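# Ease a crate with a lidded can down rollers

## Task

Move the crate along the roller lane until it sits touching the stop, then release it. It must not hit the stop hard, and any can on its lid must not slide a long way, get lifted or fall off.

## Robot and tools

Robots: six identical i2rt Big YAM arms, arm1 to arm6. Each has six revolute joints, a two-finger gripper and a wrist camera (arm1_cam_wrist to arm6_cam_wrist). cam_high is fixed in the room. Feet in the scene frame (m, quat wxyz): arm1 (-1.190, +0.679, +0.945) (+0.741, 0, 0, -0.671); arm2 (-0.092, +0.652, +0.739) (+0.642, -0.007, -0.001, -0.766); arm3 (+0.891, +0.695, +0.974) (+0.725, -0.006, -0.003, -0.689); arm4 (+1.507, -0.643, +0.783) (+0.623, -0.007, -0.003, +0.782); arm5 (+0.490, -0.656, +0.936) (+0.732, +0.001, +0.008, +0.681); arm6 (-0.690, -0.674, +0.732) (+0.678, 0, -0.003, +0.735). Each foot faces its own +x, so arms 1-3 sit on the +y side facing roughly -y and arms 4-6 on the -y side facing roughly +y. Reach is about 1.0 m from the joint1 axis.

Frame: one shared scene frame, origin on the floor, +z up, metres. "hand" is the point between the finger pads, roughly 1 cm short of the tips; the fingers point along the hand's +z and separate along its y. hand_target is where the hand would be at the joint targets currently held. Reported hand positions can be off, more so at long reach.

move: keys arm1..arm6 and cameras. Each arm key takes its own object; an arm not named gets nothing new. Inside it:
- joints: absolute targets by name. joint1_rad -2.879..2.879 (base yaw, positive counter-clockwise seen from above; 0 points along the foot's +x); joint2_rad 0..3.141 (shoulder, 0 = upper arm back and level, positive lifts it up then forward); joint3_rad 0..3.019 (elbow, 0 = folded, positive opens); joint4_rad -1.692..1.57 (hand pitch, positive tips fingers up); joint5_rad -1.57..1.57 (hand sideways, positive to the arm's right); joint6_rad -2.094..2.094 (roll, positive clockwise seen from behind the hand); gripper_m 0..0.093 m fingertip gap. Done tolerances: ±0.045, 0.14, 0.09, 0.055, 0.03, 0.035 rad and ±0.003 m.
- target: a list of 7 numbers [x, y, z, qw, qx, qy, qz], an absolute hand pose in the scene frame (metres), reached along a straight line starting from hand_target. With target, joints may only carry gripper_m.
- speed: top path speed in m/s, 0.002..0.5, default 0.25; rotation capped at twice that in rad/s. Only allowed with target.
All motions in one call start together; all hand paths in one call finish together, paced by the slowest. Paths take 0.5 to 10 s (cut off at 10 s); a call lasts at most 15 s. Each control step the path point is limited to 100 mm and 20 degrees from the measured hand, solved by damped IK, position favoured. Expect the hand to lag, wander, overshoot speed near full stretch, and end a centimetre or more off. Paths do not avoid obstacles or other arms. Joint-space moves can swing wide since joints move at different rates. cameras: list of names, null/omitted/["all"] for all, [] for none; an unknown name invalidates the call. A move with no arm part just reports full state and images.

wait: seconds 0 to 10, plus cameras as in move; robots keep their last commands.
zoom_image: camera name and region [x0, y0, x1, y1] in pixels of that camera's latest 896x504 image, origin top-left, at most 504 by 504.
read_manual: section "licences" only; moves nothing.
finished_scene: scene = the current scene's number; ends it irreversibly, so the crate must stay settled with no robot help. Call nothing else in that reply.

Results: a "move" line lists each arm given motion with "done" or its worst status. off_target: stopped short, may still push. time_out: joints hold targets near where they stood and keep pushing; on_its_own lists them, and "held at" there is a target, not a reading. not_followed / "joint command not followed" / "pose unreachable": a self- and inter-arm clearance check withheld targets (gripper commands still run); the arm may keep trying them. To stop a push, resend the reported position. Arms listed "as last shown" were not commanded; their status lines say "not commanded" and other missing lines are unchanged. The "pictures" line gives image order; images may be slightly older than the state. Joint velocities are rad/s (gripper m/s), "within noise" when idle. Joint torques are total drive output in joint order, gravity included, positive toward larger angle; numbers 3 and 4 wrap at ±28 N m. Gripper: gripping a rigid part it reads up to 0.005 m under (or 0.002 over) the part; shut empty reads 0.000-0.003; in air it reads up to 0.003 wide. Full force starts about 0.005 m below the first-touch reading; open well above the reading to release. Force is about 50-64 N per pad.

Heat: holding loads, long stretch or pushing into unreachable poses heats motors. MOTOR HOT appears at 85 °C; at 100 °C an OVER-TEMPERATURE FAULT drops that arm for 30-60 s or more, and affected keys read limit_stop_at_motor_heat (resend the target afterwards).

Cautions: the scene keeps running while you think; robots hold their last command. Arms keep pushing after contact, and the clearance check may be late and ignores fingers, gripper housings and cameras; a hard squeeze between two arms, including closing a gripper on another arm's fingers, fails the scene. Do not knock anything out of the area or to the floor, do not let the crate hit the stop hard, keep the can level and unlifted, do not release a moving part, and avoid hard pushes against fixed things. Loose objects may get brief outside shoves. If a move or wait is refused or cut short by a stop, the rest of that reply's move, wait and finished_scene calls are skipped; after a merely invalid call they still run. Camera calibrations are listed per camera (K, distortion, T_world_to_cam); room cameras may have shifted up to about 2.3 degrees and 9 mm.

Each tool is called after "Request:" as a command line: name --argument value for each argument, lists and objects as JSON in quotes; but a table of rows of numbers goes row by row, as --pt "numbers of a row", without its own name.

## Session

Request:
move

Scene clock: 0.00 s.
Joint torques (N m): no reading
Heat: arm1: hottest joint3_rad 28 °C; arm2: hottest joint1_rad 31 °C; arm3: hottest joint3_rad 32 °C; arm4: hottest joint2_rad 32 °C; arm5: hottest joint3_rad 30 °C; arm6: hottest joint2_rad 30 °C.
Joint velocities: within noise
arm1.joint_positions: joint1_rad=+0.450 joint2_rad=+0.646 joint3_rad=+1.353 joint4_rad=-1.256 joint5_rad=-0.025 joint6_rad=-0.082 gripper_m=+0.09396
arm1.joint_status: not commanded
arm1.hand: x=-1.0494 y=+0.4575 z=+1.4761 quat_wxyz=(-0.422, -0.389, -0.781, +0.247) (m; scene frame)
arm1.hand_target: x=-1.0507 y=+0.4596 z=+1.4900 quat_wxyz=(-0.433, -0.386, -0.774, +0.254) (m; scene frame)
arm1.hand_status: not commanded
arm2.joint_positions: joint1_rad=-0.156 joint2_rad=+0.540 joint3_rad=+1.434 joint4_rad=-1.421 joint5_rad=+0.220 joint6_rad=-0.465 gripper_m=+0.09396
arm2.joint_status: not commanded
arm2.hand: x=-0.1822 y=+0.4980 z=+1.3000 quat_wxyz=(-0.099, -0.605, -0.610, +0.501) (m; scene frame)
arm2.hand_target: x=-0.1810 y=+0.5013 z=+1.3088 quat_wxyz=(-0.104, -0.602, -0.605, +0.510) (m; scene frame)
arm2.hand_status: not commanded
arm3.joint_positions: joint1_rad=-0.411 joint2_rad=+0.647 joint3_rad=+1.454 joint4_rad=-1.470 joint5_rad=-0.077 joint6_rad=-0.163 gripper_m=+0.09396
arm3.joint_status: not commanded
arm3.hand: x=+0.8270 y=+0.4919 z=+1.5129 quat_wxyz=(-0.252, -0.682, -0.580, +0.367) (m; scene frame)
arm3.hand_target: x=+0.8278 y=+0.4943 z=+1.5227 quat_wxyz=(-0.257, -0.678, -0.577, +0.376) (m; scene frame)
arm3.hand_status: not commanded
arm4.joint_positions: joint1_rad=+0.133 joint2_rad=+0.618 joint3_rad=+1.399 joint4_rad=-1.434 joint5_rad=-0.177 joint6_rad=+0.312 gripper_m=+0.09396
arm4.joint_status: not commanded
arm4.hand: x=+1.3937 y=-0.4464 z=+1.3061 quat_wxyz=(-0.124, +0.677, -0.588, -0.425) (m; scene frame)
arm4.hand_target: x=+1.3943 y=-0.4484 z=+1.3173 quat_wxyz=(-0.129, +0.673, -0.583, -0.436) (m; scene frame)
arm4.hand_status: not commanded
arm5.joint_positions: joint1_rad=+0.646 joint2_rad=+0.624 joint3_rad=+1.416 joint4_rad=-1.301 joint5_rad=-0.192 joint6_rad=-0.435 gripper_m=+0.09396
arm5.joint_status: not commanded
arm5.hand: x=+0.3411 y=-0.4706 z=+1.4959 quat_wxyz=(-0.264, +0.836, -0.196, -0.439) (m; scene frame)
arm5.hand_target: x=+0.3428 y=-0.4729 z=+1.5049 quat_wxyz=(-0.270, +0.831, -0.193, -0.445) (m; scene frame)
arm5.hand_status: not commanded
arm6.joint_positions: joint1_rad=+0.067 joint2_rad=+0.576 joint3_rad=+1.433 joint4_rad=-1.158 joint5_rad=-0.198 joint6_rad=-0.235 gripper_m=+0.09396
arm6.joint_status: not commanded
arm6.hand: x=-0.7592 y=-0.4590 z=+1.3426 quat_wxyz=(-0.383, +0.697, -0.398, -0.457) (m; scene frame)
arm6.hand_target: x=-0.7586 y=-0.4633 z=+1.3513 quat_wxyz=(-0.390, +0.692, -0.394, -0.462) (m; scene frame)
arm6.hand_status: not commanded
pictures: arm1_cam_wrist, arm2_cam_wrist, arm3_cam_wrist, arm4_cam_wrist, arm5_cam_wrist, arm6_cam_wrist, cam_high
camera_calibration:
arm1_cam_wrist: T_world_to_cam=[[-0.81315, -0.580791, 0.0383122, -0.639893], [-0.547786, 0.741366, -0.387695, -0.337555], [0.196767, -0.336242, -0.920991, 1.84752], [0, 0, 0, 1]] pos_world=[-1.06877, 0.49982, 1.59519]
arm2_cam_wrist: T_world_to_cam=[[-0.832918, 0.219082, 0.508184, -0.923679], [0.0695952, 0.952477, -0.296554, -0.0720338], [-0.549003, -0.211638, -0.808582, 1.18363], [0, 0, 0, 1]] pos_world=[-0.114517, 0.521474, 1.4051]
arm3_cam_wrist: T_world_to_cam=[[-0.967139, 0.237196, 0.0915481, 0.542036], [0.203083, 0.93733, -0.283143, -0.198645], [-0.152971, -0.255246, -0.954699, 1.82306], [0, 0, 0, 1]] pos_world=[0.843441, 0.522958, 1.63461]
arm4_cam_wrist: T_world_to_cam=[[0.905239, 0.271467, -0.326876, -0.715524], [0.201573, -0.951588, -0.232053, -0.398206], [-0.374046, 0.144174, -0.916135, 1.91261], [0, 0, 0, 1]] pos_world=[1.44339, -0.460436, 1.42592]
arm5_cam_wrist: T_world_to_cam=[[0.551718, 0.784343, 0.283572, -0.244285], [0.815589, -0.436272, -0.380108, 0.0844992], [-0.17442, 0.440991, -0.8804, 1.70659], [0, 0, 0, 1]] pos_world=[0.363524, -0.524124, 1.60388]
arm6_cam_wrist: T_world_to_cam=[[0.902484, 0.392866, 0.176574, 0.627759], [0.416976, -0.694145, -0.586766, 0.786182], [-0.107953, 0.603174, -0.79027, 1.38225], [0, 0, 0, 1]] pos_world=[-0.745144, -0.534638, 1.44281]

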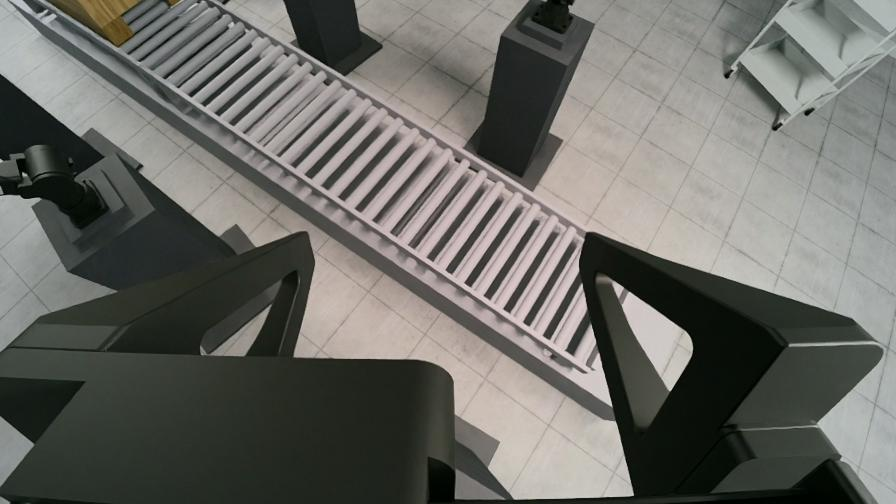

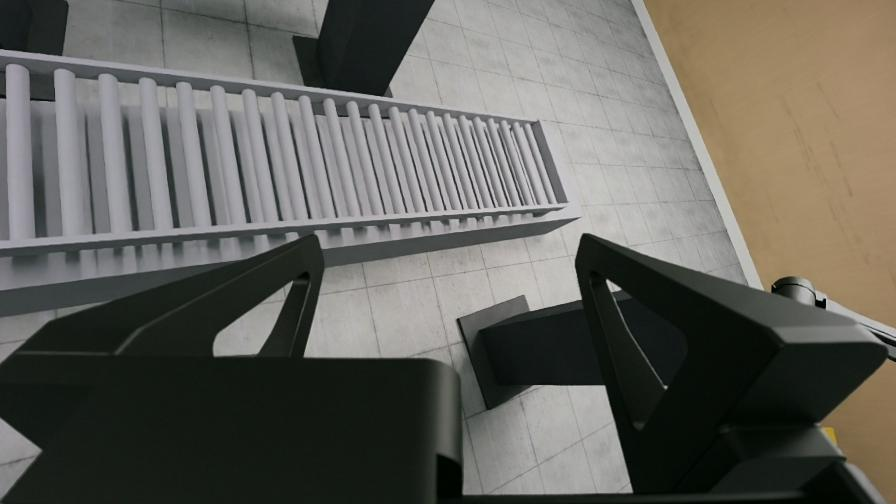

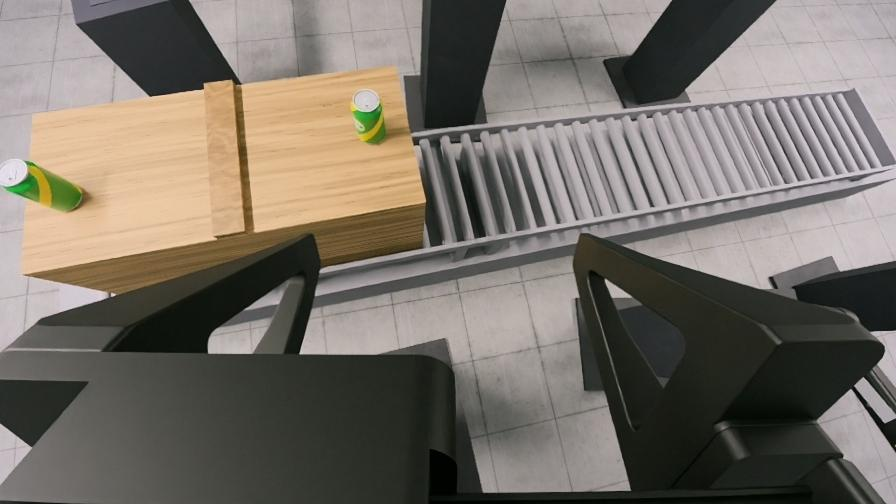

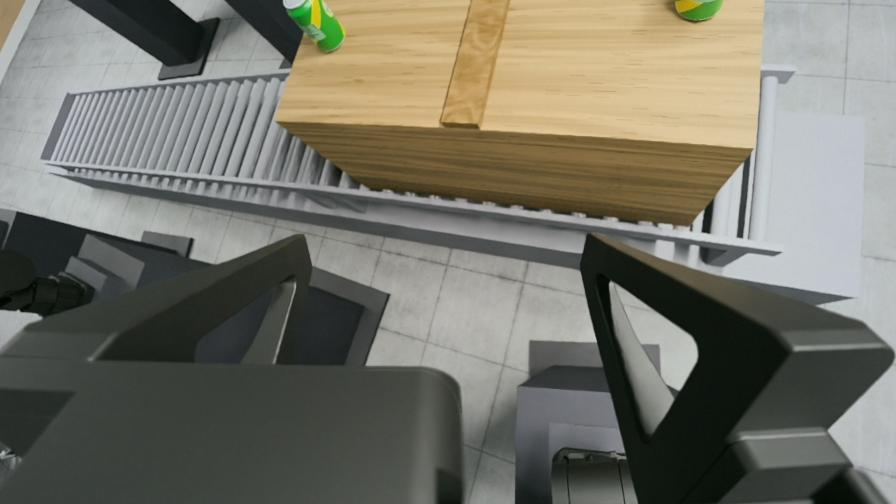

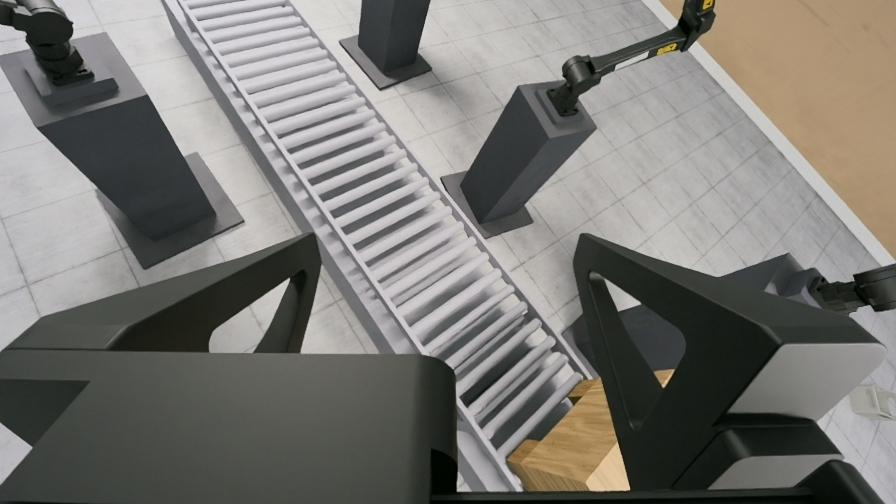

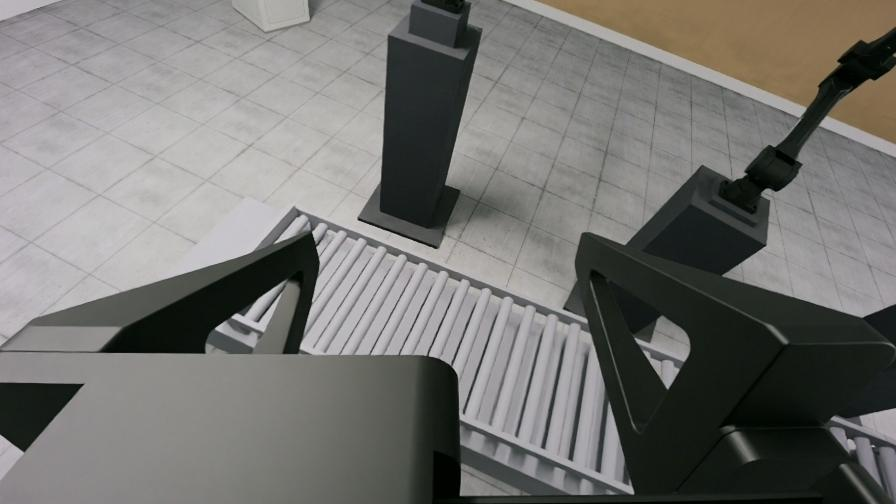

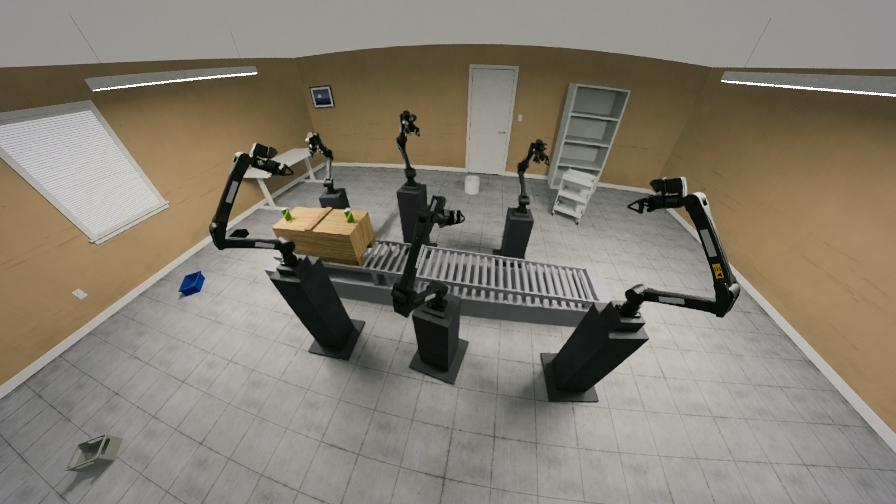

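Request:
move --arm3 '{"target":[1.17,0.165,1.04,-0.242,-0.664,-0.664,0.242],"speed":0.12}' --cameras '["arm3_cam_wrist","arm4_cam_wrist","cam_high"]'

Scene clock: 27.20 s.
Joint torques (N m): arm1=[0.38 3.43 10.25 1.47 0.01 0.02] | arm2=[-0.32 4.07 7.94 1.87 0.03 -0.01] | arm3=[0.15 -13.57 12.59 1.63 0.18 0.09] | arm4=[-0.62 0.62 8.54 2.54 -0.05 -0.08] | arm5=[-0.67 2.9 10.15 2.11 -0.1 0.02] | arm6=[0.62 1.96 9.76 2.54 -0.11 -0.09]
Heat: arm1: hottest joint3_rad 33 °C; arm2: hottest joint3_rad 33 °C; arm3: hottest joint3_rad 35 °C; arm4: hottest joint3_rad 32 °C; arm5: hottest joint3_rad 32 °C; arm6: hottest joint3_rad 34 °C.
move: arm3 off_target
Joint velocities: within noise
arm1, arm2, arm4, arm6: as last shown
arm3.joint_positions: joint1_rad=+0.527 joint2_rad=+1.735 joint3_rad=+1.061 joint4_rad=-0.327 joint5_rad=+0.359 joint6_rad=+0.460 gripper_m=+0.09396
arm3.joint_status: not commanded
arm3.hand: x=+1.1538 y=+0.1790 z=+1.0340 quat_wxyz=(-0.224, -0.663, -0.671, +0.243) (m; scene frame)
arm3.hand_target: x=+1.1696 y=+0.1661 z=+1.0402 quat_wxyz=(-0.242, -0.664, -0.665, +0.242) (m; scene frame)
arm3.hand_status: off_target (0.022 m and 2.2 deg from the pose sent, 0.669 m and 17.4 deg at the start)
arm5.joint_positions: joint1_rad=+0.646 joint2_rad=+0.624 joint3_rad=+1.416 joint4_rad=-1.301 joint5_rad=-0.191 joint6_rad=-0.435 gripper_m=+0.09396
arm5.joint_status: not commanded
arm5.hand: x=+0.3411 y=-0.4705 z=+1.4959 quat_wxyz=(-0.264, +0.836, -0.196, -0.439) (m; scene frame)
arm5.hand_target: x=+0.3428 y=-0.4728 z=+1.5049 quat_wxyz=(-0.270, +0.831, -0.194, -0.445) (m; scene frame)
arm5.hand_status: not commanded
pictures: arm3_cam_wrist, arm4_cam_wrist, cam_high
camera_calibration:
arm3_cam_wrist: T_world_to_cam=[[-0.998305, 0.0335475, 0.0475629, 1.0941], [0.0316495, 0.998694, -0.0401129, -0.171889], [-0.0488465, -0.0385396, -0.998062, 1.2219], [0, 0, 0, 1]] pos_world=[1.15737, 0.182052, 1.1606]
arm4_cam_wrist: T_world_to_cam=[[0.905239, 0.271467, -0.326876, -0.715524], [0.201573, -0.951588, -0.232053, -0.398206], [-0.374046, 0.144174, -0.916135, 1.91261], [0, 0, 0, 1]] pos_world=[1.44339, -0.460436, 1.42592]

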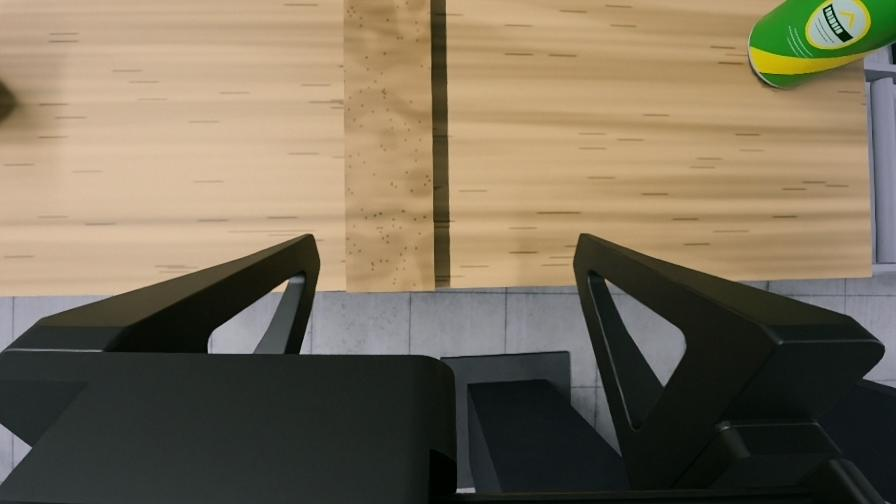

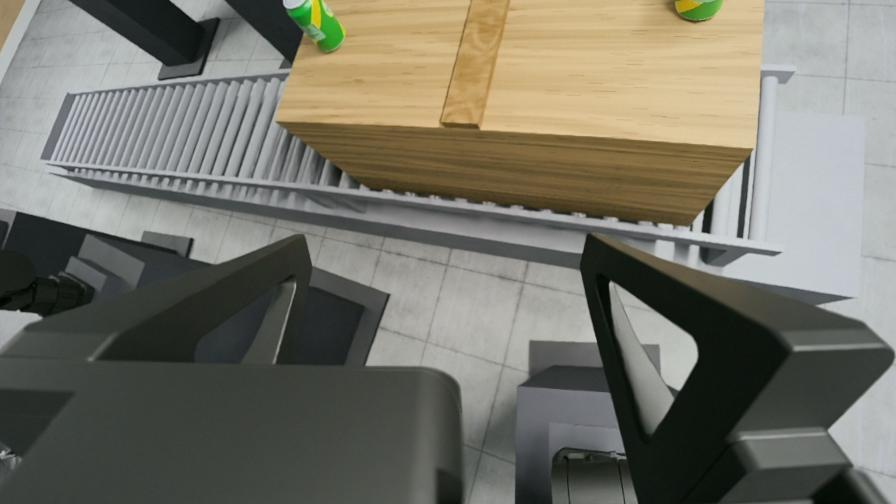

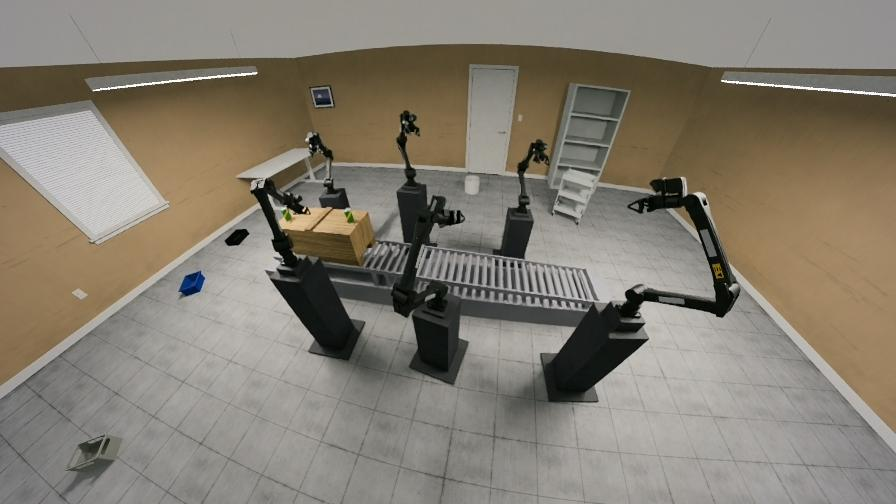

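Request:
move --arm3 '{"target":[1.206,0.158,0.958,-0.242,-0.664,-0.664,0.242],"speed":0.08}' --cameras '["arm3_cam_wrist"]'

Scene clock: 36.27 s.
Joint torques (N m): arm1=[0.56 3.43 10.25 1.61 0.03 0.02] | arm2=[-0.5 4.25 7.87 1.96 -0.01 0.04] | arm3=[-0.21 -15.44 11.02 1.58 0.44 0.08] | arm4=[-0.62 0.5 8.55 2.61 -0.06 -0.1] | arm5=[-0.62 2.84 10.13 2.11 -0.1 0.02] | arm6=[0.62 1.96 9.77 2.52 -0.1 -0.09]
Heat: arm1: hottest joint3_rad 34 °C; arm2: hottest joint3_rad 33 °C; arm3: hottest joint3_rad 36 °C; arm4: hottest joint3_rad 32 °C; arm5: hottest joint3_rad 32 °C; arm6: hottest joint3_rad 34 °C.
move: arm3 off_target
Joint velocities: within noise
arm1, arm2, arm4, arm5, arm6: as last shown
arm3.joint_positions: joint1_rad=+0.578 joint2_rad=+1.935 joint3_rad=+1.103 joint4_rad=-0.178 joint5_rad=+0.381 joint6_rad=+0.505 gripper_m=+0.09396
arm3.joint_status: not commanded
arm3.hand: x=+1.1919 y=+0.1693 z=+0.9572 quat_wxyz=(-0.228, -0.662, -0.671, +0.242) (m; scene frame)
arm3.hand_target: x=+1.2057 y=+0.1586 z=+0.9585 quat_wxyz=(-0.242, -0.664, -0.664, +0.242) (m; scene frame)
arm3.hand_status: off_target (0.018 m and 1.8 deg from the pose sent, 0.095 m and 2.2 deg at the start)
pictures: arm3_cam_wrist
camera_calibration:
arm3_cam_wrist: T_world_to_cam=[[-0.998743, 0.0297396, 0.0403535, 1.14419], [0.0279761, 0.998658, -0.0435859, -0.158705], [-0.0415956, -0.0424022, -0.998234, 1.13889], [0, 0, 0, 1]] pos_world=[1.19456, 0.172755, 1.08379]

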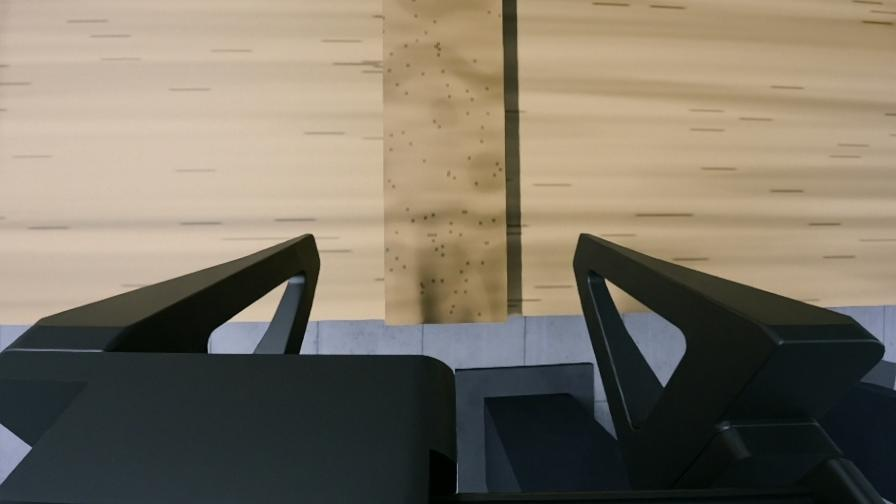

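Request:
move --arm3 '{"target":[1.197,0.163,0.876,-0.242,-0.664,-0.664,0.242],"speed":0.05}' --cameras '["arm3_cam_wrist"]'

Scene clock: 44.47 s.
Joint torques (N m): arm1=[0.26 2.96 10.25 1.55 0.01 0.02] | arm2=[-0.56 4.54 8.03 1.96 0.02 0.07] | arm3=[-0.38 -16.09 6.8 1.76 0.32 0.03] | arm4=[-0.73 0.38 8.57 2.52 -0.05 -0.09] | arm5=[-0.67 2.84 10.15 2.11 -0.1 0.01] | arm6=[0.62 1.96 9.76 2.52 -0.11 -0.09]
Heat: arm1: hottest joint3_rad 35 °C; arm2: hottest joint3_rad 34 °C; arm3: hottest joint3_rad 37 °C; arm4: hottest joint3_rad 33 °C; arm5: hottest joint3_rad 33 °C; arm6: hottest joint3_rad 35 °C.
move: arm3 off_target
Joint velocities: within noise
arm1, arm2, arm4, arm5, arm6: as last shown
arm3.joint_positions: joint1_rad=+0.578 joint2_rad=+2.092 joint3_rad=+1.103 joint4_rad=+0.017 joint5_rad=+0.381 joint6_rad=+0.505 gripper_m=+0.09396
arm3.joint_status: not commanded
arm3.hand: x=+1.1971 y=+0.1609 z=+0.8903 quat_wxyz=(-0.246, -0.662, -0.665, +0.245) (m; scene frame)
arm3.hand_target: x=+1.1968 y=+0.1633 z=+0.8764 quat_wxyz=(-0.242, -0.664, -0.664, +0.242) (m; scene frame)
arm3.hand_status: off_target (0.014 m and 0.6 deg from the pose sent, 0.081 m and 1.8 deg at the start)
pictures: arm3_cam_wrist
camera_calibration:
arm3_cam_wrist: T_world_to_cam=[[-0.999393, 0.0305388, 0.0167883, 1.174], [0.0292221, 0.996848, -0.0737575, -0.127743], [-0.0189878, -0.0732221, -0.997135, 1.04892], [0, 0, 0, 1]] pos_world=[1.19694, 0.168292, 1.01678]

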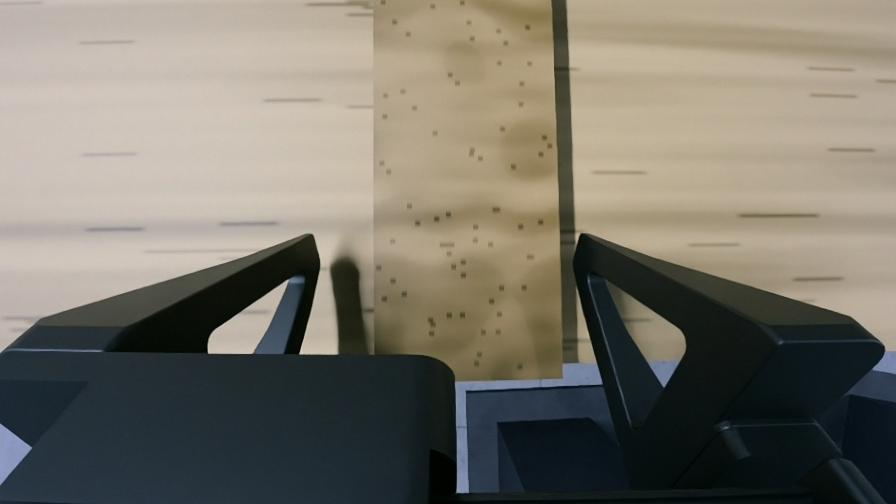

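Request:
move --arm3 '{"target":[1.186,0.163,0.873,-0.242,-0.664,-0.664,0.242],"speed":0.05}' --cameras '["arm3_cam_wrist"]'

Scene clock: 53.83 s.
Joint torques (N m): arm1=[0.32 3.49 10.26 1.54 0.03 0.02] | arm2=[-0.44 4.54 7.87 2 0 0.02] | arm3=[-1.67 -16.15 6.24 1.73 0.2 -0.11] | arm4=[-0.56 0.44 8.57 2.58 -0.06 -0.09] | arm5=[-0.67 2.84 10.15 2.11 -0.1 0.02] | arm6=[0.62 1.96 9.77 2.54 -0.11 -0.09]
Heat: arm1: hottest joint3_rad 35 °C; arm2: hottest joint3_rad 35 °C; arm3: hottest joint3_rad 37 °C; arm4: hottest joint3_rad 33 °C; arm5: hottest joint3_rad 33 °C; arm6: hottest joint3_rad 36 °C.
move: arm3 off_target
Joint velocities: within noise
arm1, arm2, arm4, arm5, arm6: as last shown
arm3.joint_positions: joint1_rad=+0.572 joint2_rad=+2.092 joint3_rad=+1.086 joint4_rad=+0.041 joint5_rad=+0.374 joint6_rad=+0.505 gripper_m=+0.09396
arm3.joint_status: not commanded
arm3.hand: x=+1.1931 y=+0.1627 z=+0.8876 quat_wxyz=(-0.250, -0.663, -0.663, +0.243) (m; scene frame)
arm3.hand_target: x=+1.1860 y=+0.1634 z=+0.8734 quat_wxyz=(-0.242, -0.664, -0.664, +0.242) (m; scene frame)
arm3.hand_status: off_target (0.016 m and 1.0 deg from the pose sent, 0.021 m and 0.6 deg at the start)
pictures: arm3_cam_wrist
camera_calibration:
arm3_cam_wrist: T_world_to_cam=[[-0.999453, 0.0321964, 0.00761091, 1.17787], [0.0315172, 0.996542, -0.0768814, -0.129503], [-0.0100599, -0.0765995, -0.997011, 1.03609], [0, 0, 0, 1]] pos_world=[1.19173, 0.170496, 1.01408]

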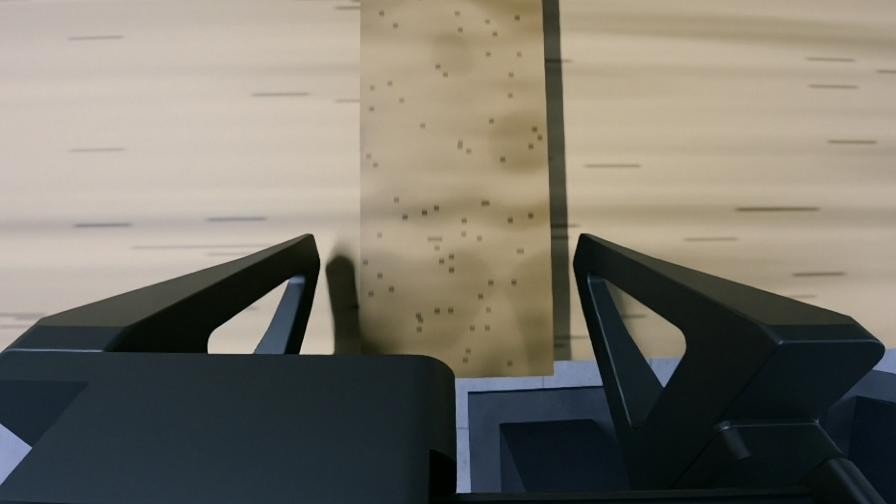

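Request:
move --arm3 '{"target":[1.181,0.163,0.872,-0.242,-0.664,-0.664,0.242],"speed":0.05}' --cameras '["arm3_cam_wrist"]'

Request:
move --arm3 '{"joints":{"gripper_m":0.067}}' --cameras '["arm3_cam_wrist"]'

Request:
move --arm3 '{"joints":{"gripper_m":0.056}}' --cameras '["arm3_cam_wrist"]'

Scene clock: 61.77 s.
Joint torques (N m): arm1=[0.38 3.43 10.19 1.54 0.04 0.02] | arm2=[-0.56 4.25 8.02 2.04 0 0] | arm3=[-1.61 -16.09 6.17 1.7 0.18 -0.17] | arm4=[-0.56 0.67 8.57 2.55 -0.06 -0.1] | arm5=[-0.67 2.9 10.15 2.13 -0.1 0.02] | arm6=[0.67 1.96 9.77 2.54 -0.11 -0.09]
Heat: arm1: hottest joint3_rad 36 °C; arm2: hottest joint3_rad 35 °C; arm3: hottest joint3_rad 37 °C; arm4: hottest joint3_rad 34 °C; arm5: hottest joint3_rad 33 °C; arm6: hottest joint3_rad 36 °C.
move: arm3 off_target
Joint velocities: within noise
arm1, arm2, arm4, arm5, arm6: as last shown
arm3.joint_positions: joint1_rad=+0.564 joint2_rad=+2.092 joint3_rad=+1.078 joint4_rad=+0.052 joint5_rad=+0.370 joint6_rad=+0.505 gripper_m=+0.09396
arm3.joint_status: not commanded
arm3.hand: x=+1.1878 y=+0.1625 z=+0.8858 quat_wxyz=(-0.251, -0.665, -0.660, +0.242) (m; scene frame)
arm3.hand_target: x=+1.1809 y=+0.1633 z=+0.8724 quat_wxyz=(-0.242, -0.664, -0.664, +0.242) (m; scene frame)
arm3.hand_status: off_target (0.015 m and 1.1 deg from the pose sent, 0.020 m and 1.0 deg at the start)
pictures: arm3_cam_wrist
camera_calibration:
arm3_cam_wrist: T_world_to_cam=[[-0.999276, 0.0378637, 0.00373056, 1.17495], [0.0374724, 0.996419, -0.0758011, -0.137299], [-0.00658731, -0.0756065, -0.997116, 1.03004], [0, 0, 0, 1]] pos_world=[1.18602, 0.170197, 1.01228]

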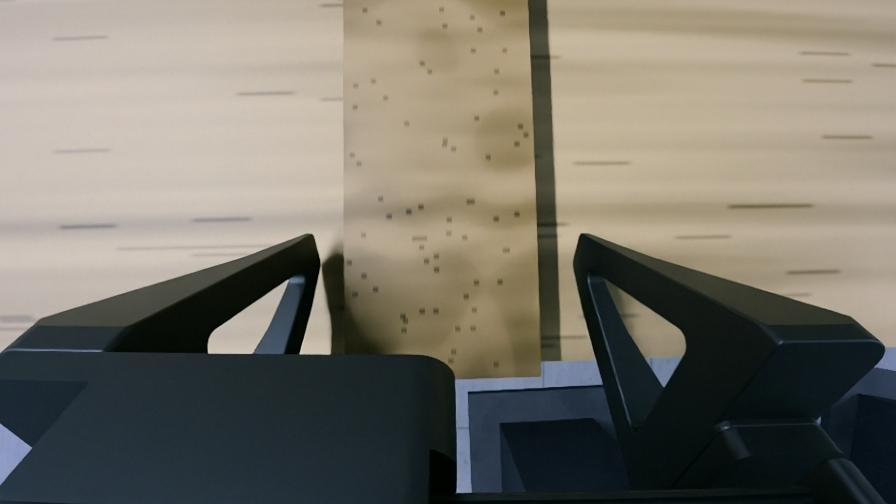

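Scene clock: 62.47 s.
Joint torques (N m): arm1=[0.15 3.43 10.25 1.51 0 0.03] | arm2=[-0.44 4.42 8.01 2.03 -0.02 0] | arm3=[-1.61 -16.03 6.16 1.66 0.27 -0.16] | arm4=[-0.62 0.5 8.53 2.59 -0.06 -0.1] | arm5=[-0.67 2.84 10.15 2.11 -0.1 0.01] | arm6=[0.62 1.96 9.78 2.54 -0.11 -0.09]
Heat: arm1: hottest joint3_rad 36 °C; arm2: hottest joint3_rad 35 °C; arm3: hottest joint3_rad 37 °C; arm4: hottest joint3_rad 34 °C; arm5: hottest joint3_rad 33 °C; arm6: hottest joint3_rad 36 °C.
move: arm3 done
Joint velocities: within noise
arm1, arm2, arm4, arm5, arm6: as last shown
arm3.joint_positions: joint1_rad=+0.564 joint2_rad=+2.092 joint3_rad=+1.078 joint4_rad=+0.053 joint5_rad=+0.367 joint6_rad=+0.505 gripper_m=+0.06715
arm3.joint_status: all done
arm3.hand: x=+1.1884 y=+0.1625 z=+0.8858 quat_wxyz=(-0.251, -0.665, -0.661, +0.241) (m; scene frame)
arm3.hand_target: x=+1.1808 y=+0.1633 z=+0.8724 quat_wxyz=(-0.242, -0.664, -0.664, +0.242) (m; scene frame)
arm3.hand_status: not commanded
pictures: arm3_cam_wrist
camera_calibration:
arm3_cam_wrist: T_world_to_cam=[[-0.999339, 0.0363409, 0.00127022, 1.17797], [0.0361421, 0.996504, -0.0753261, -0.136123], [-0.0040032, -0.0752304, -0.997158, 1.02694], [0, 0, 0, 1]] pos_world=[1.18622, 0.170096, 1.01228]

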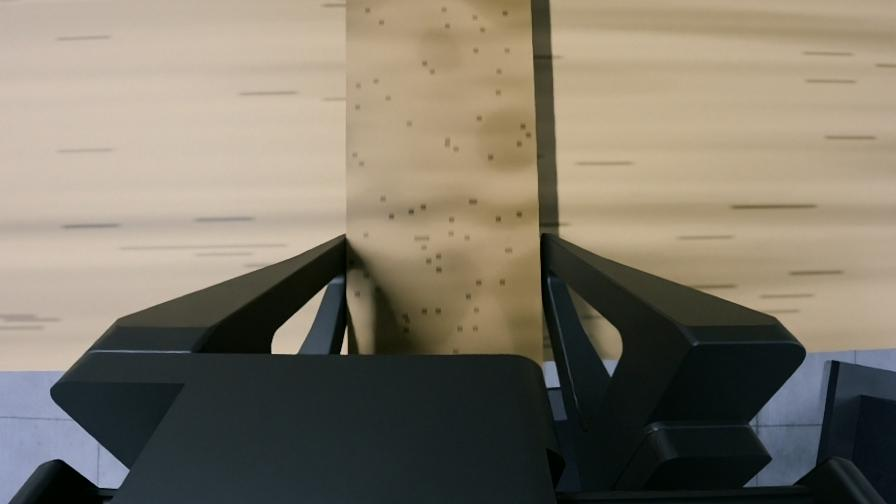

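Scene clock: 62.90 s.
Joint torques (N m): arm1=[0.38 2.96 10.32 1.48 0 0.02] | arm2=[-0.32 4.31 7.98 2.1 0 0.02] | arm3=[-1.49 -16.09 6.19 1.57 0.45 -0.16] | arm4=[-0.5 0.5 8.54 2.62 -0.04 -0.09] | arm5=[-0.67 2.84 10.15 2.11 -0.1 0.01] | arm6=[0.62 1.96 9.76 2.52 -0.11 -0.09]
Heat: arm1: hottest joint3_rad 36 °C; arm2: hottest joint3_rad 35 °C; arm3: hottest joint3_rad 37 °C; arm4: hottest joint3_rad 34 °C; arm5: hottest joint3_rad 33 °C; arm6: hottest joint3_rad 36 °C.
move: arm3 off_target
Joint velocities: within noise
arm1, arm2, arm4, arm5, arm6: as last shown
arm3.joint_positions: joint1_rad=+0.564 joint2_rad=+2.092 joint3_rad=+1.078 joint4_rad=+0.055 joint5_rad=+0.363 joint6_rad=+0.504 gripper_m=+0.06247
arm3.joint_status: gripper_m off_target (ended at +0.06250, target +0.05600)
arm3.hand: x=+1.1892 y=+0.1625 z=+0.8859 quat_wxyz=(-0.253, -0.664, -0.662, +0.239) (m; scene frame)
arm3.hand_target: x=+1.1808 y=+0.1633 z=+0.8724 quat_wxyz=(-0.242, -0.664, -0.664, +0.242) (m; scene frame)
arm3.hand_status: not commanded
pictures: arm3_cam_wrist
camera_calibration:
arm3_cam_wrist: T_world_to_cam=[[-0.999461, 0.0327772, -0.00161603, 1.18214], [0.0328062, 0.996653, -0.0748721, -0.132666], [-0.000843475, -0.0748848, -0.997192, 1.02317], [0, 0, 0, 1]] pos_world=[1.18672, 0.170095, 1.01227]

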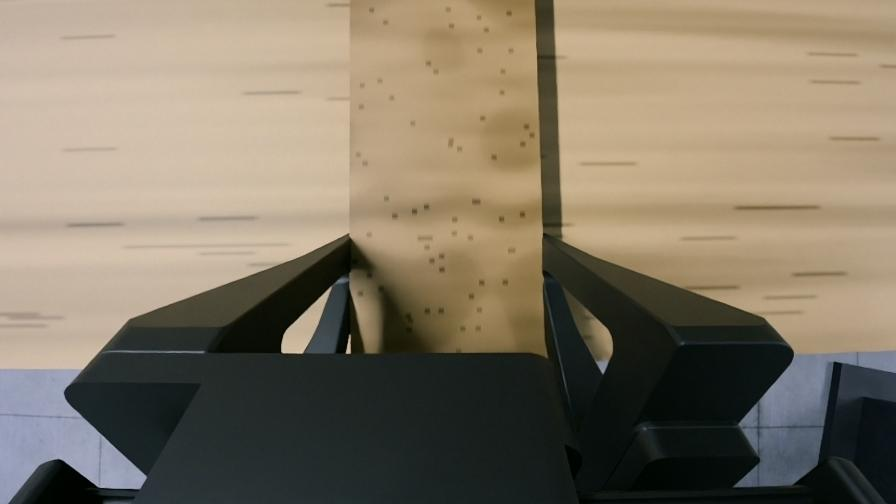

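Request:
move --arm3 '{"target":[1.0,0.160,0.867,-0.242,-0.664,-0.664,0.242],"speed":0.05}' --cameras '["arm3_cam_wrist","arm4_cam_wrist","arm5_cam_wrist"]'

Scene clock: 89.10 s.
Joint torques (N m): arm1=[0.44 3.08 10.35 1.51 0.02 0.02] | arm2=[-0.62 4.25 7.83 1.96 -0.01 0.02] | arm3=[-1.03 -13.39 5.01 1.59 0.12 -0.05] | arm4=[-0.5 0.56 8.57 2.58 -0.05 -0.1] | arm5=[-0.67 2.84 10.15 2.11 -0.1 0.02] | arm6=[0.62 1.96 9.77 2.52 -0.11 -0.09]
Heat: arm1: hottest joint3_rad 37 °C; arm2: hottest joint3_rad 36 °C; arm3: hottest joint3_rad 35 °C; arm4: hottest joint3_rad 35 °C; arm5: hottest joint3_rad 34 °C; arm6: hottest joint3_rad 37 °C.
move: arm3 off_target
Joint velocities: within noise
arm1.joint_positions: joint1_rad=+0.450 joint2_rad=+0.646 joint3_rad=+1.353 joint4_rad=-1.256 joint5_rad=-0.025 joint6_rad=-0.082 gripper_m=+0.09396
arm1.joint_status: not commanded
arm1.hand: x=-1.0494 y=+0.4575 z=+1.4761 quat_wxyz=(-0.422, -0.389, -0.781, +0.247) (m; scene frame)
arm1.hand_target: x=-1.0507 y=+0.4596 z=+1.4900 quat_wxyz=(-0.433, -0.386, -0.774, +0.254) (m; scene frame)
arm1.hand_status: not commanded
arm2.joint_positions: joint1_rad=-0.156 joint2_rad=+0.540 joint3_rad=+1.434 joint4_rad=-1.421 joint5_rad=+0.220 joint6_rad=-0.465 gripper_m=+0.09396
arm2.joint_status: not commanded
arm2.hand: x=-0.1822 y=+0.4980 z=+1.3000 quat_wxyz=(-0.099, -0.605, -0.610, +0.501) (m; scene frame)
arm2.hand_target: x=-0.1810 y=+0.5013 z=+1.3088 quat_wxyz=(-0.104, -0.602, -0.605, +0.510) (m; scene frame)
arm2.hand_status: not commanded
arm3.joint_positions: joint1_rad=+0.207 joint2_rad=+2.015 joint3_rad=+0.839 joint4_rad=+0.300 joint5_rad=+0.158 joint6_rad=+0.197 gripper_m=+0.06247
arm3.joint_status: not commanded
arm3.hand: x=+1.0031 y=+0.1550 z=+0.8817 quat_wxyz=(-0.252, -0.660, -0.663, +0.248) (m; scene frame)
arm3.hand_target: x=+1.0000 y=+0.1603 z=+0.8674 quat_wxyz=(-0.242, -0.664, -0.664, +0.242) (m; scene frame)
arm3.hand_status: off_target (0.016 m and 1.4 deg from the pose sent, 0.190 m and 1.3 deg at the start)
arm4.joint_positions: joint1_rad=+0.133 joint2_rad=+0.618 joint3_rad=+1.399 joint4_rad=-1.434 joint5_rad=-0.177 joint6_rad=+0.312 gripper_m=+0.09396
arm4.joint_status: not commanded
arm4.hand: x=+1.3937 y=-0.4464 z=+1.3061 quat_wxyz=(-0.124, +0.677, -0.588, -0.425) (m; scene frame)
arm4.hand_target: x=+1.3943 y=-0.4484 z=+1.3173 quat_wxyz=(-0.129, +0.673, -0.583, -0.436) (m; scene frame)
arm4.hand_status: not commanded
arm5: as last shown
arm6.joint_positions: joint1_rad=+0.067 joint2_rad=+0.576 joint3_rad=+1.433 joint4_rad=-1.158 joint5_rad=-0.198 joint6_rad=-0.235 gripper_m=+0.09396
arm6.joint_status: not commanded
arm6.hand: x=-0.7592 y=-0.4590 z=+1.3426 quat_wxyz=(-0.383, +0.697, -0.398, -0.457) (m; scene frame)
arm6.hand_target: x=-0.7586 y=-0.4633 z=+1.3513 quat_wxyz=(-0.390, +0.692, -0.394, -0.462) (m; scene frame)
arm6.hand_status: not commanded
pictures: arm3_cam_wrist, arm4_cam_wrist, arm5_cam_wrist
camera_calibration:
arm3_cam_wrist: T_world_to_cam=[[-0.999422, 0.0311779, 0.0135313, 0.983203], [0.0298893, 0.995779, -0.0867818, -0.105806], [-0.0161798, -0.0863273, -0.996135, 1.03446], [0, 0, 0, 1]] pos_world=[1.00253, 0.164008, 1.00798]
arm4_cam_wrist: T_world_to_cam=[[0.905239, 0.271467, -0.326876, -0.715524], [0.201573, -0.951588, -0.232053, -0.398206], [-0.374046, 0.144174, -0.916135, 1.91261], [0, 0, 0, 1]] pos_world=[1.44339, -0.460436, 1.42592]
arm5_cam_wrist: T_world_to_cam=[[0.551918, 0.784144, 0.283733, -0.244721], [0.815498, -0.436455, -0.380093, 0.0844121], [-0.174211, 0.441164, -0.880355, 1.70654], [0, 0, 0, 1]] pos_world=[0.363525, -0.524124, 1.60388]

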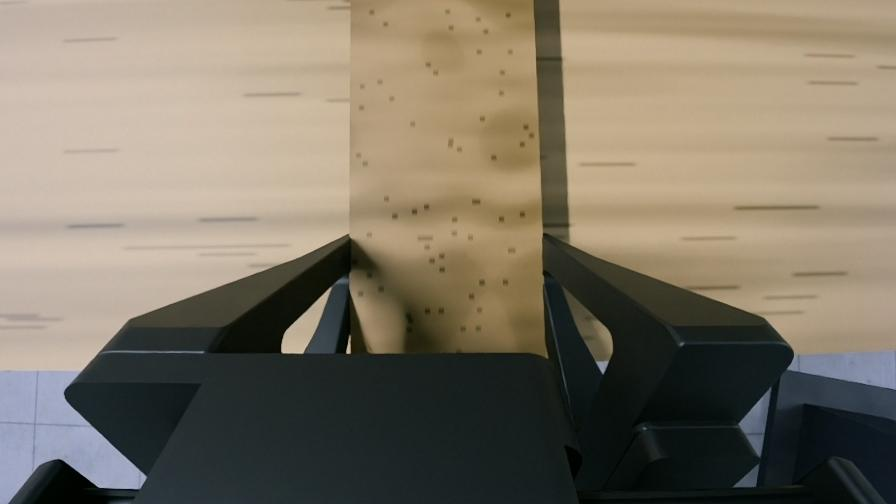

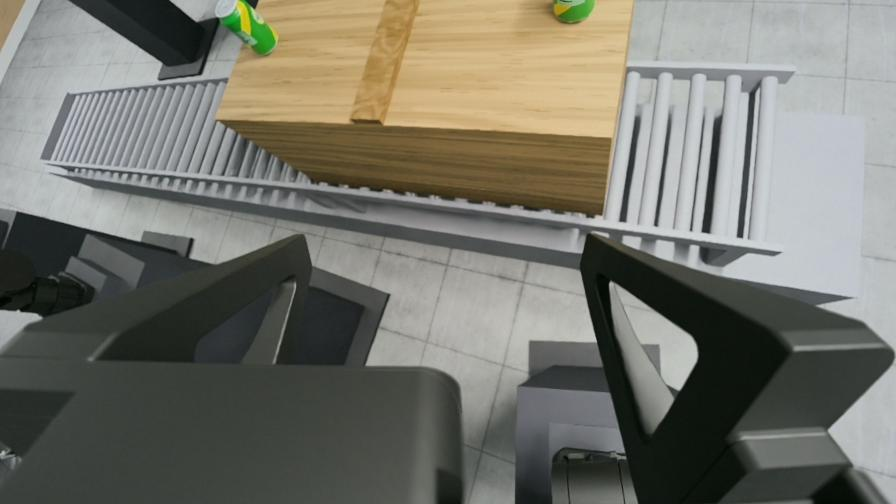

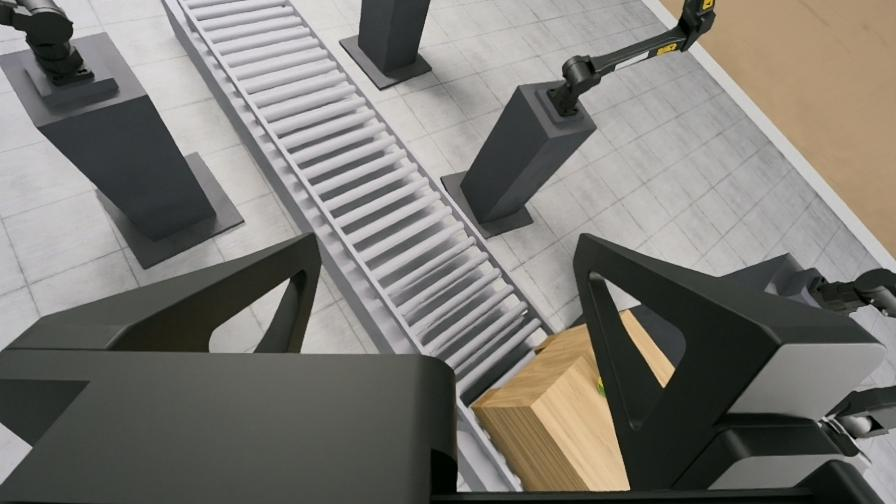

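Request:
move --arm3 '{"target":[0.70,0.149,0.857,-0.242,-0.664,-0.664,0.242],"speed":0.06}' --cameras '["arm3_cam_wrist","arm4_cam_wrist","cam_high"]'

Scene clock: 102.27 s.
Joint torques (N m): arm1=[0.67 3.19 10.35 1.51 0.02 0.02] | arm2=[-0.26 4.13 7.99 1.98 -0.01 0.01] | arm3=[1.14 -13.51 6.2 0.99 0.62 0.03] | arm4=[-0.62 0.56 8.54 2.63 -0.06 -0.11] | arm5=[-0.62 2.84 10.15 2.11 -0.1 0.01] | arm6=[0.62 1.9 9.76 2.52 -0.11 -0.09]
Heat: arm1: hottest joint3_rad 38 °C; arm2: hottest joint3_rad 36 °C; arm3: hottest joint3_rad 35 °C; arm4: hottest joint3_rad 35 °C; arm5: hottest joint3_rad 35 °C; arm6: hottest joint3_rad 37 °C.
move: arm3 off_target
Joint velocities: within noise
arm1, arm2, arm4, arm6: as last shown
arm3.joint_positions: joint1_rad=-0.474 joint2_rad=+2.067 joint3_rad=+0.949 joint4_rad=+0.238 joint5_rad=-0.280 joint6_rad=-0.337 gripper_m=+0.06247
arm3.joint_status: not commanded
arm3.hand: x=+0.6944 y=+0.1436 z=+0.8825 quat_wxyz=(-0.256, -0.653, -0.663, +0.261) (m; scene frame)
arm3.hand_target: x=+0.7003 y=+0.1502 z=+0.8579 quat_wxyz=(-0.242, -0.664, -0.665, +0.242) (m; scene frame)
arm3.hand_status: off_target (0.027 m and 3.0 deg from the pose sent, 0.304 m and 1.4 deg at the start)
arm5.joint_positions: joint1_rad=+0.646 joint2_rad=+0.624 joint3_rad=+1.416 joint4_rad=-1.301 joint5_rad=-0.191 joint6_rad=-0.435 gripper_m=+0.09396
arm5.joint_status: not commanded
arm5.hand: x=+0.3411 y=-0.4705 z=+1.4959 quat_wxyz=(-0.264, +0.836, -0.196, -0.439) (m; scene frame)
arm5.hand_target: x=+0.3428 y=-0.4728 z=+1.5049 quat_wxyz=(-0.270, +0.831, -0.194, -0.445) (m; scene frame)
arm5.hand_status: not commanded
pictures: arm3_cam_wrist, arm4_cam_wrist, cam_high
camera_calibration:
arm3_cam_wrist: T_world_to_cam=[[-0.999252, 0.025874, 0.0287303, 0.662223], [0.0224666, 0.993321, -0.113172, -0.0563959], [-0.0314666, -0.112442, -0.99316, 1.041], [0, 0, 0, 1]] pos_world=[0.695751, 0.155937, 1.00847]
arm4_cam_wrist: T_world_to_cam=[[0.905239, 0.271467, -0.326876, -0.715524], [0.201573, -0.951588, -0.232053, -0.398206], [-0.374046, 0.144174, -0.916135, 1.91261], [0, 0, 0, 1]] pos_world=[1.44339, -0.460436, 1.42592]

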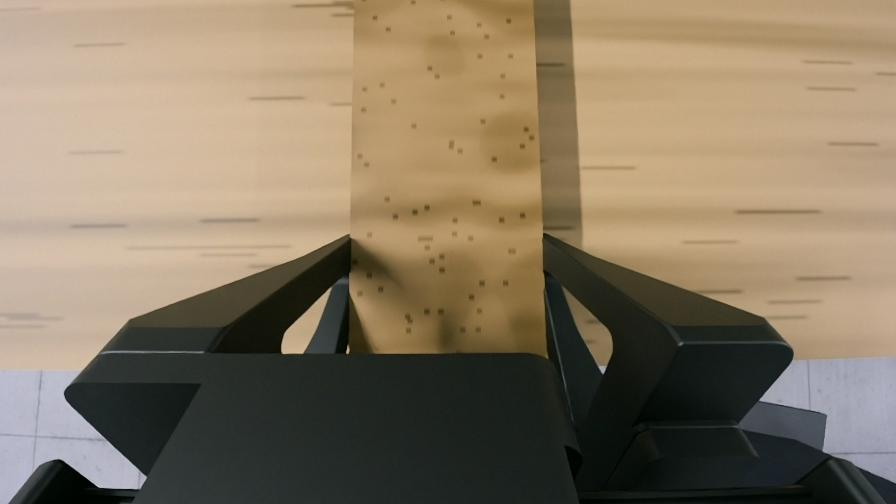

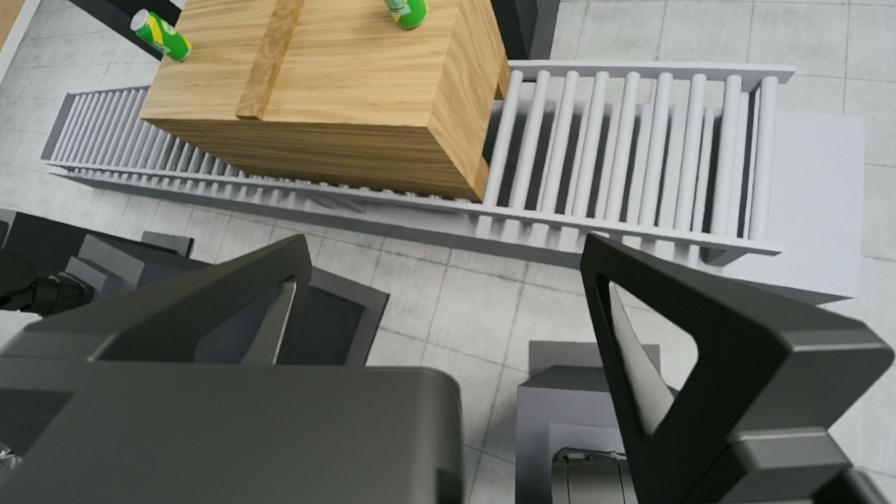

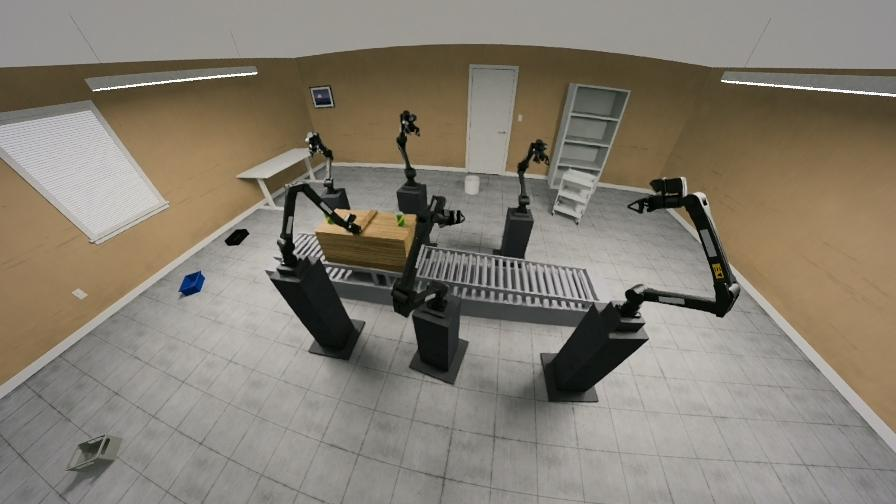

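Request:
move --arm3 '{"target":[0.42,0.138,0.860,-0.242,-0.664,-0.664,0.242],"speed":0.06}' --cameras '["arm3_cam_wrist","arm5_cam_wrist"]'

Scene clock: 113.87 s.
Joint torques (N m): arm1=[0.73 3.08 10.21 1.58 0.02 0.01] | arm2=[-0.38 4.19 7.88 1.94 0.01 0.03] | arm3=[2.43 -23.77 5.01 -0.73 -0.74 -0.1] | arm4=[-0.56 0.5 8.54 2.62 -0.06 -0.1] | arm5=[-0.67 2.84 10.15 2.13 -0.1 0.02] | arm6=[0.62 2.02 9.78 2.52 -0.11 -0.09]
Heat: arm1: hottest joint3_rad 38 °C; arm2: hottest joint3_rad 36 °C; arm3: hottest joint3_rad 35 °C; arm4: hottest joint3_rad 35 °C; arm5: hottest joint3_rad 35 °C; arm6: hottest joint3_rad 37 °C.
move: arm3 off_target
Joint velocities: within noise
arm1, arm2, arm4, arm5, arm6: as last shown
arm3.joint_positions: joint1_rad=-0.893 joint2_rad=+2.373 joint3_rad=+1.634 joint4_rad=-0.229 joint5_rad=-0.467 joint6_rad=-0.679 gripper_m=+0.06248
arm3.joint_status: not commanded
arm3.hand: x=+0.3794 y=+0.1348 z=+0.8808 quat_wxyz=(-0.231, -0.662, -0.652, +0.289) (m; scene frame)
arm3.hand_target: x=+0.4183 y=+0.1382 z=+0.8603 quat_wxyz=(-0.242, -0.665, -0.664, +0.242) (m; scene frame)
arm3.hand_status: off_target (0.046 m and 5.7 deg from the pose sent, 0.275 m and 3.0 deg at the start)
pictures: arm3_cam_wrist, arm5_cam_wrist
camera_calibration:
arm3_cam_wrist: T_world_to_cam=[[-0.993073, 0.0797294, 0.0863131, 0.287408], [0.068956, 0.990216, -0.121315, -0.0508155], [-0.095141, -0.114522, -0.988854, 1.04915], [0, 0, 0, 1]] pos_world=[0.388738, 0.147554, 1.00648]
arm5_cam_wrist: T_world_to_cam=[[0.551918, 0.784144, 0.283733, -0.244721], [0.815498, -0.436455, -0.380093, 0.0844121], [-0.174211, 0.441164, -0.880355, 1.70654], [0, 0, 0, 1]] pos_world=[0.363525, -0.524124, 1.60388]

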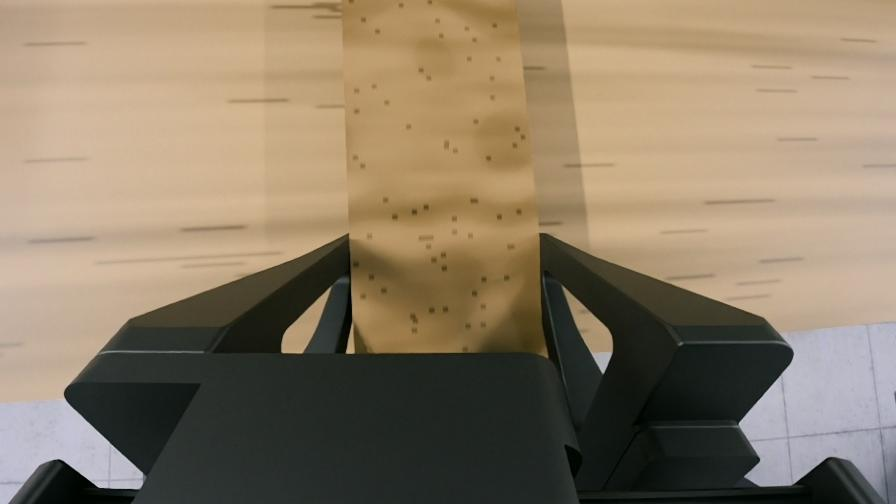

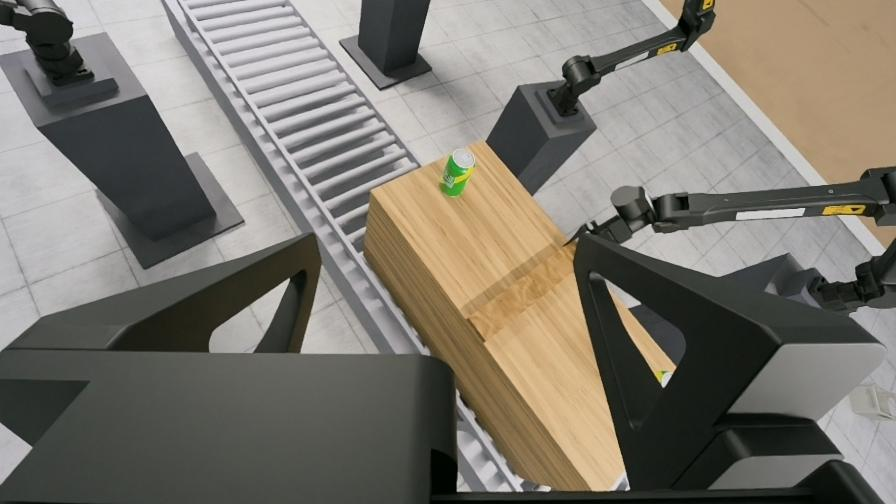

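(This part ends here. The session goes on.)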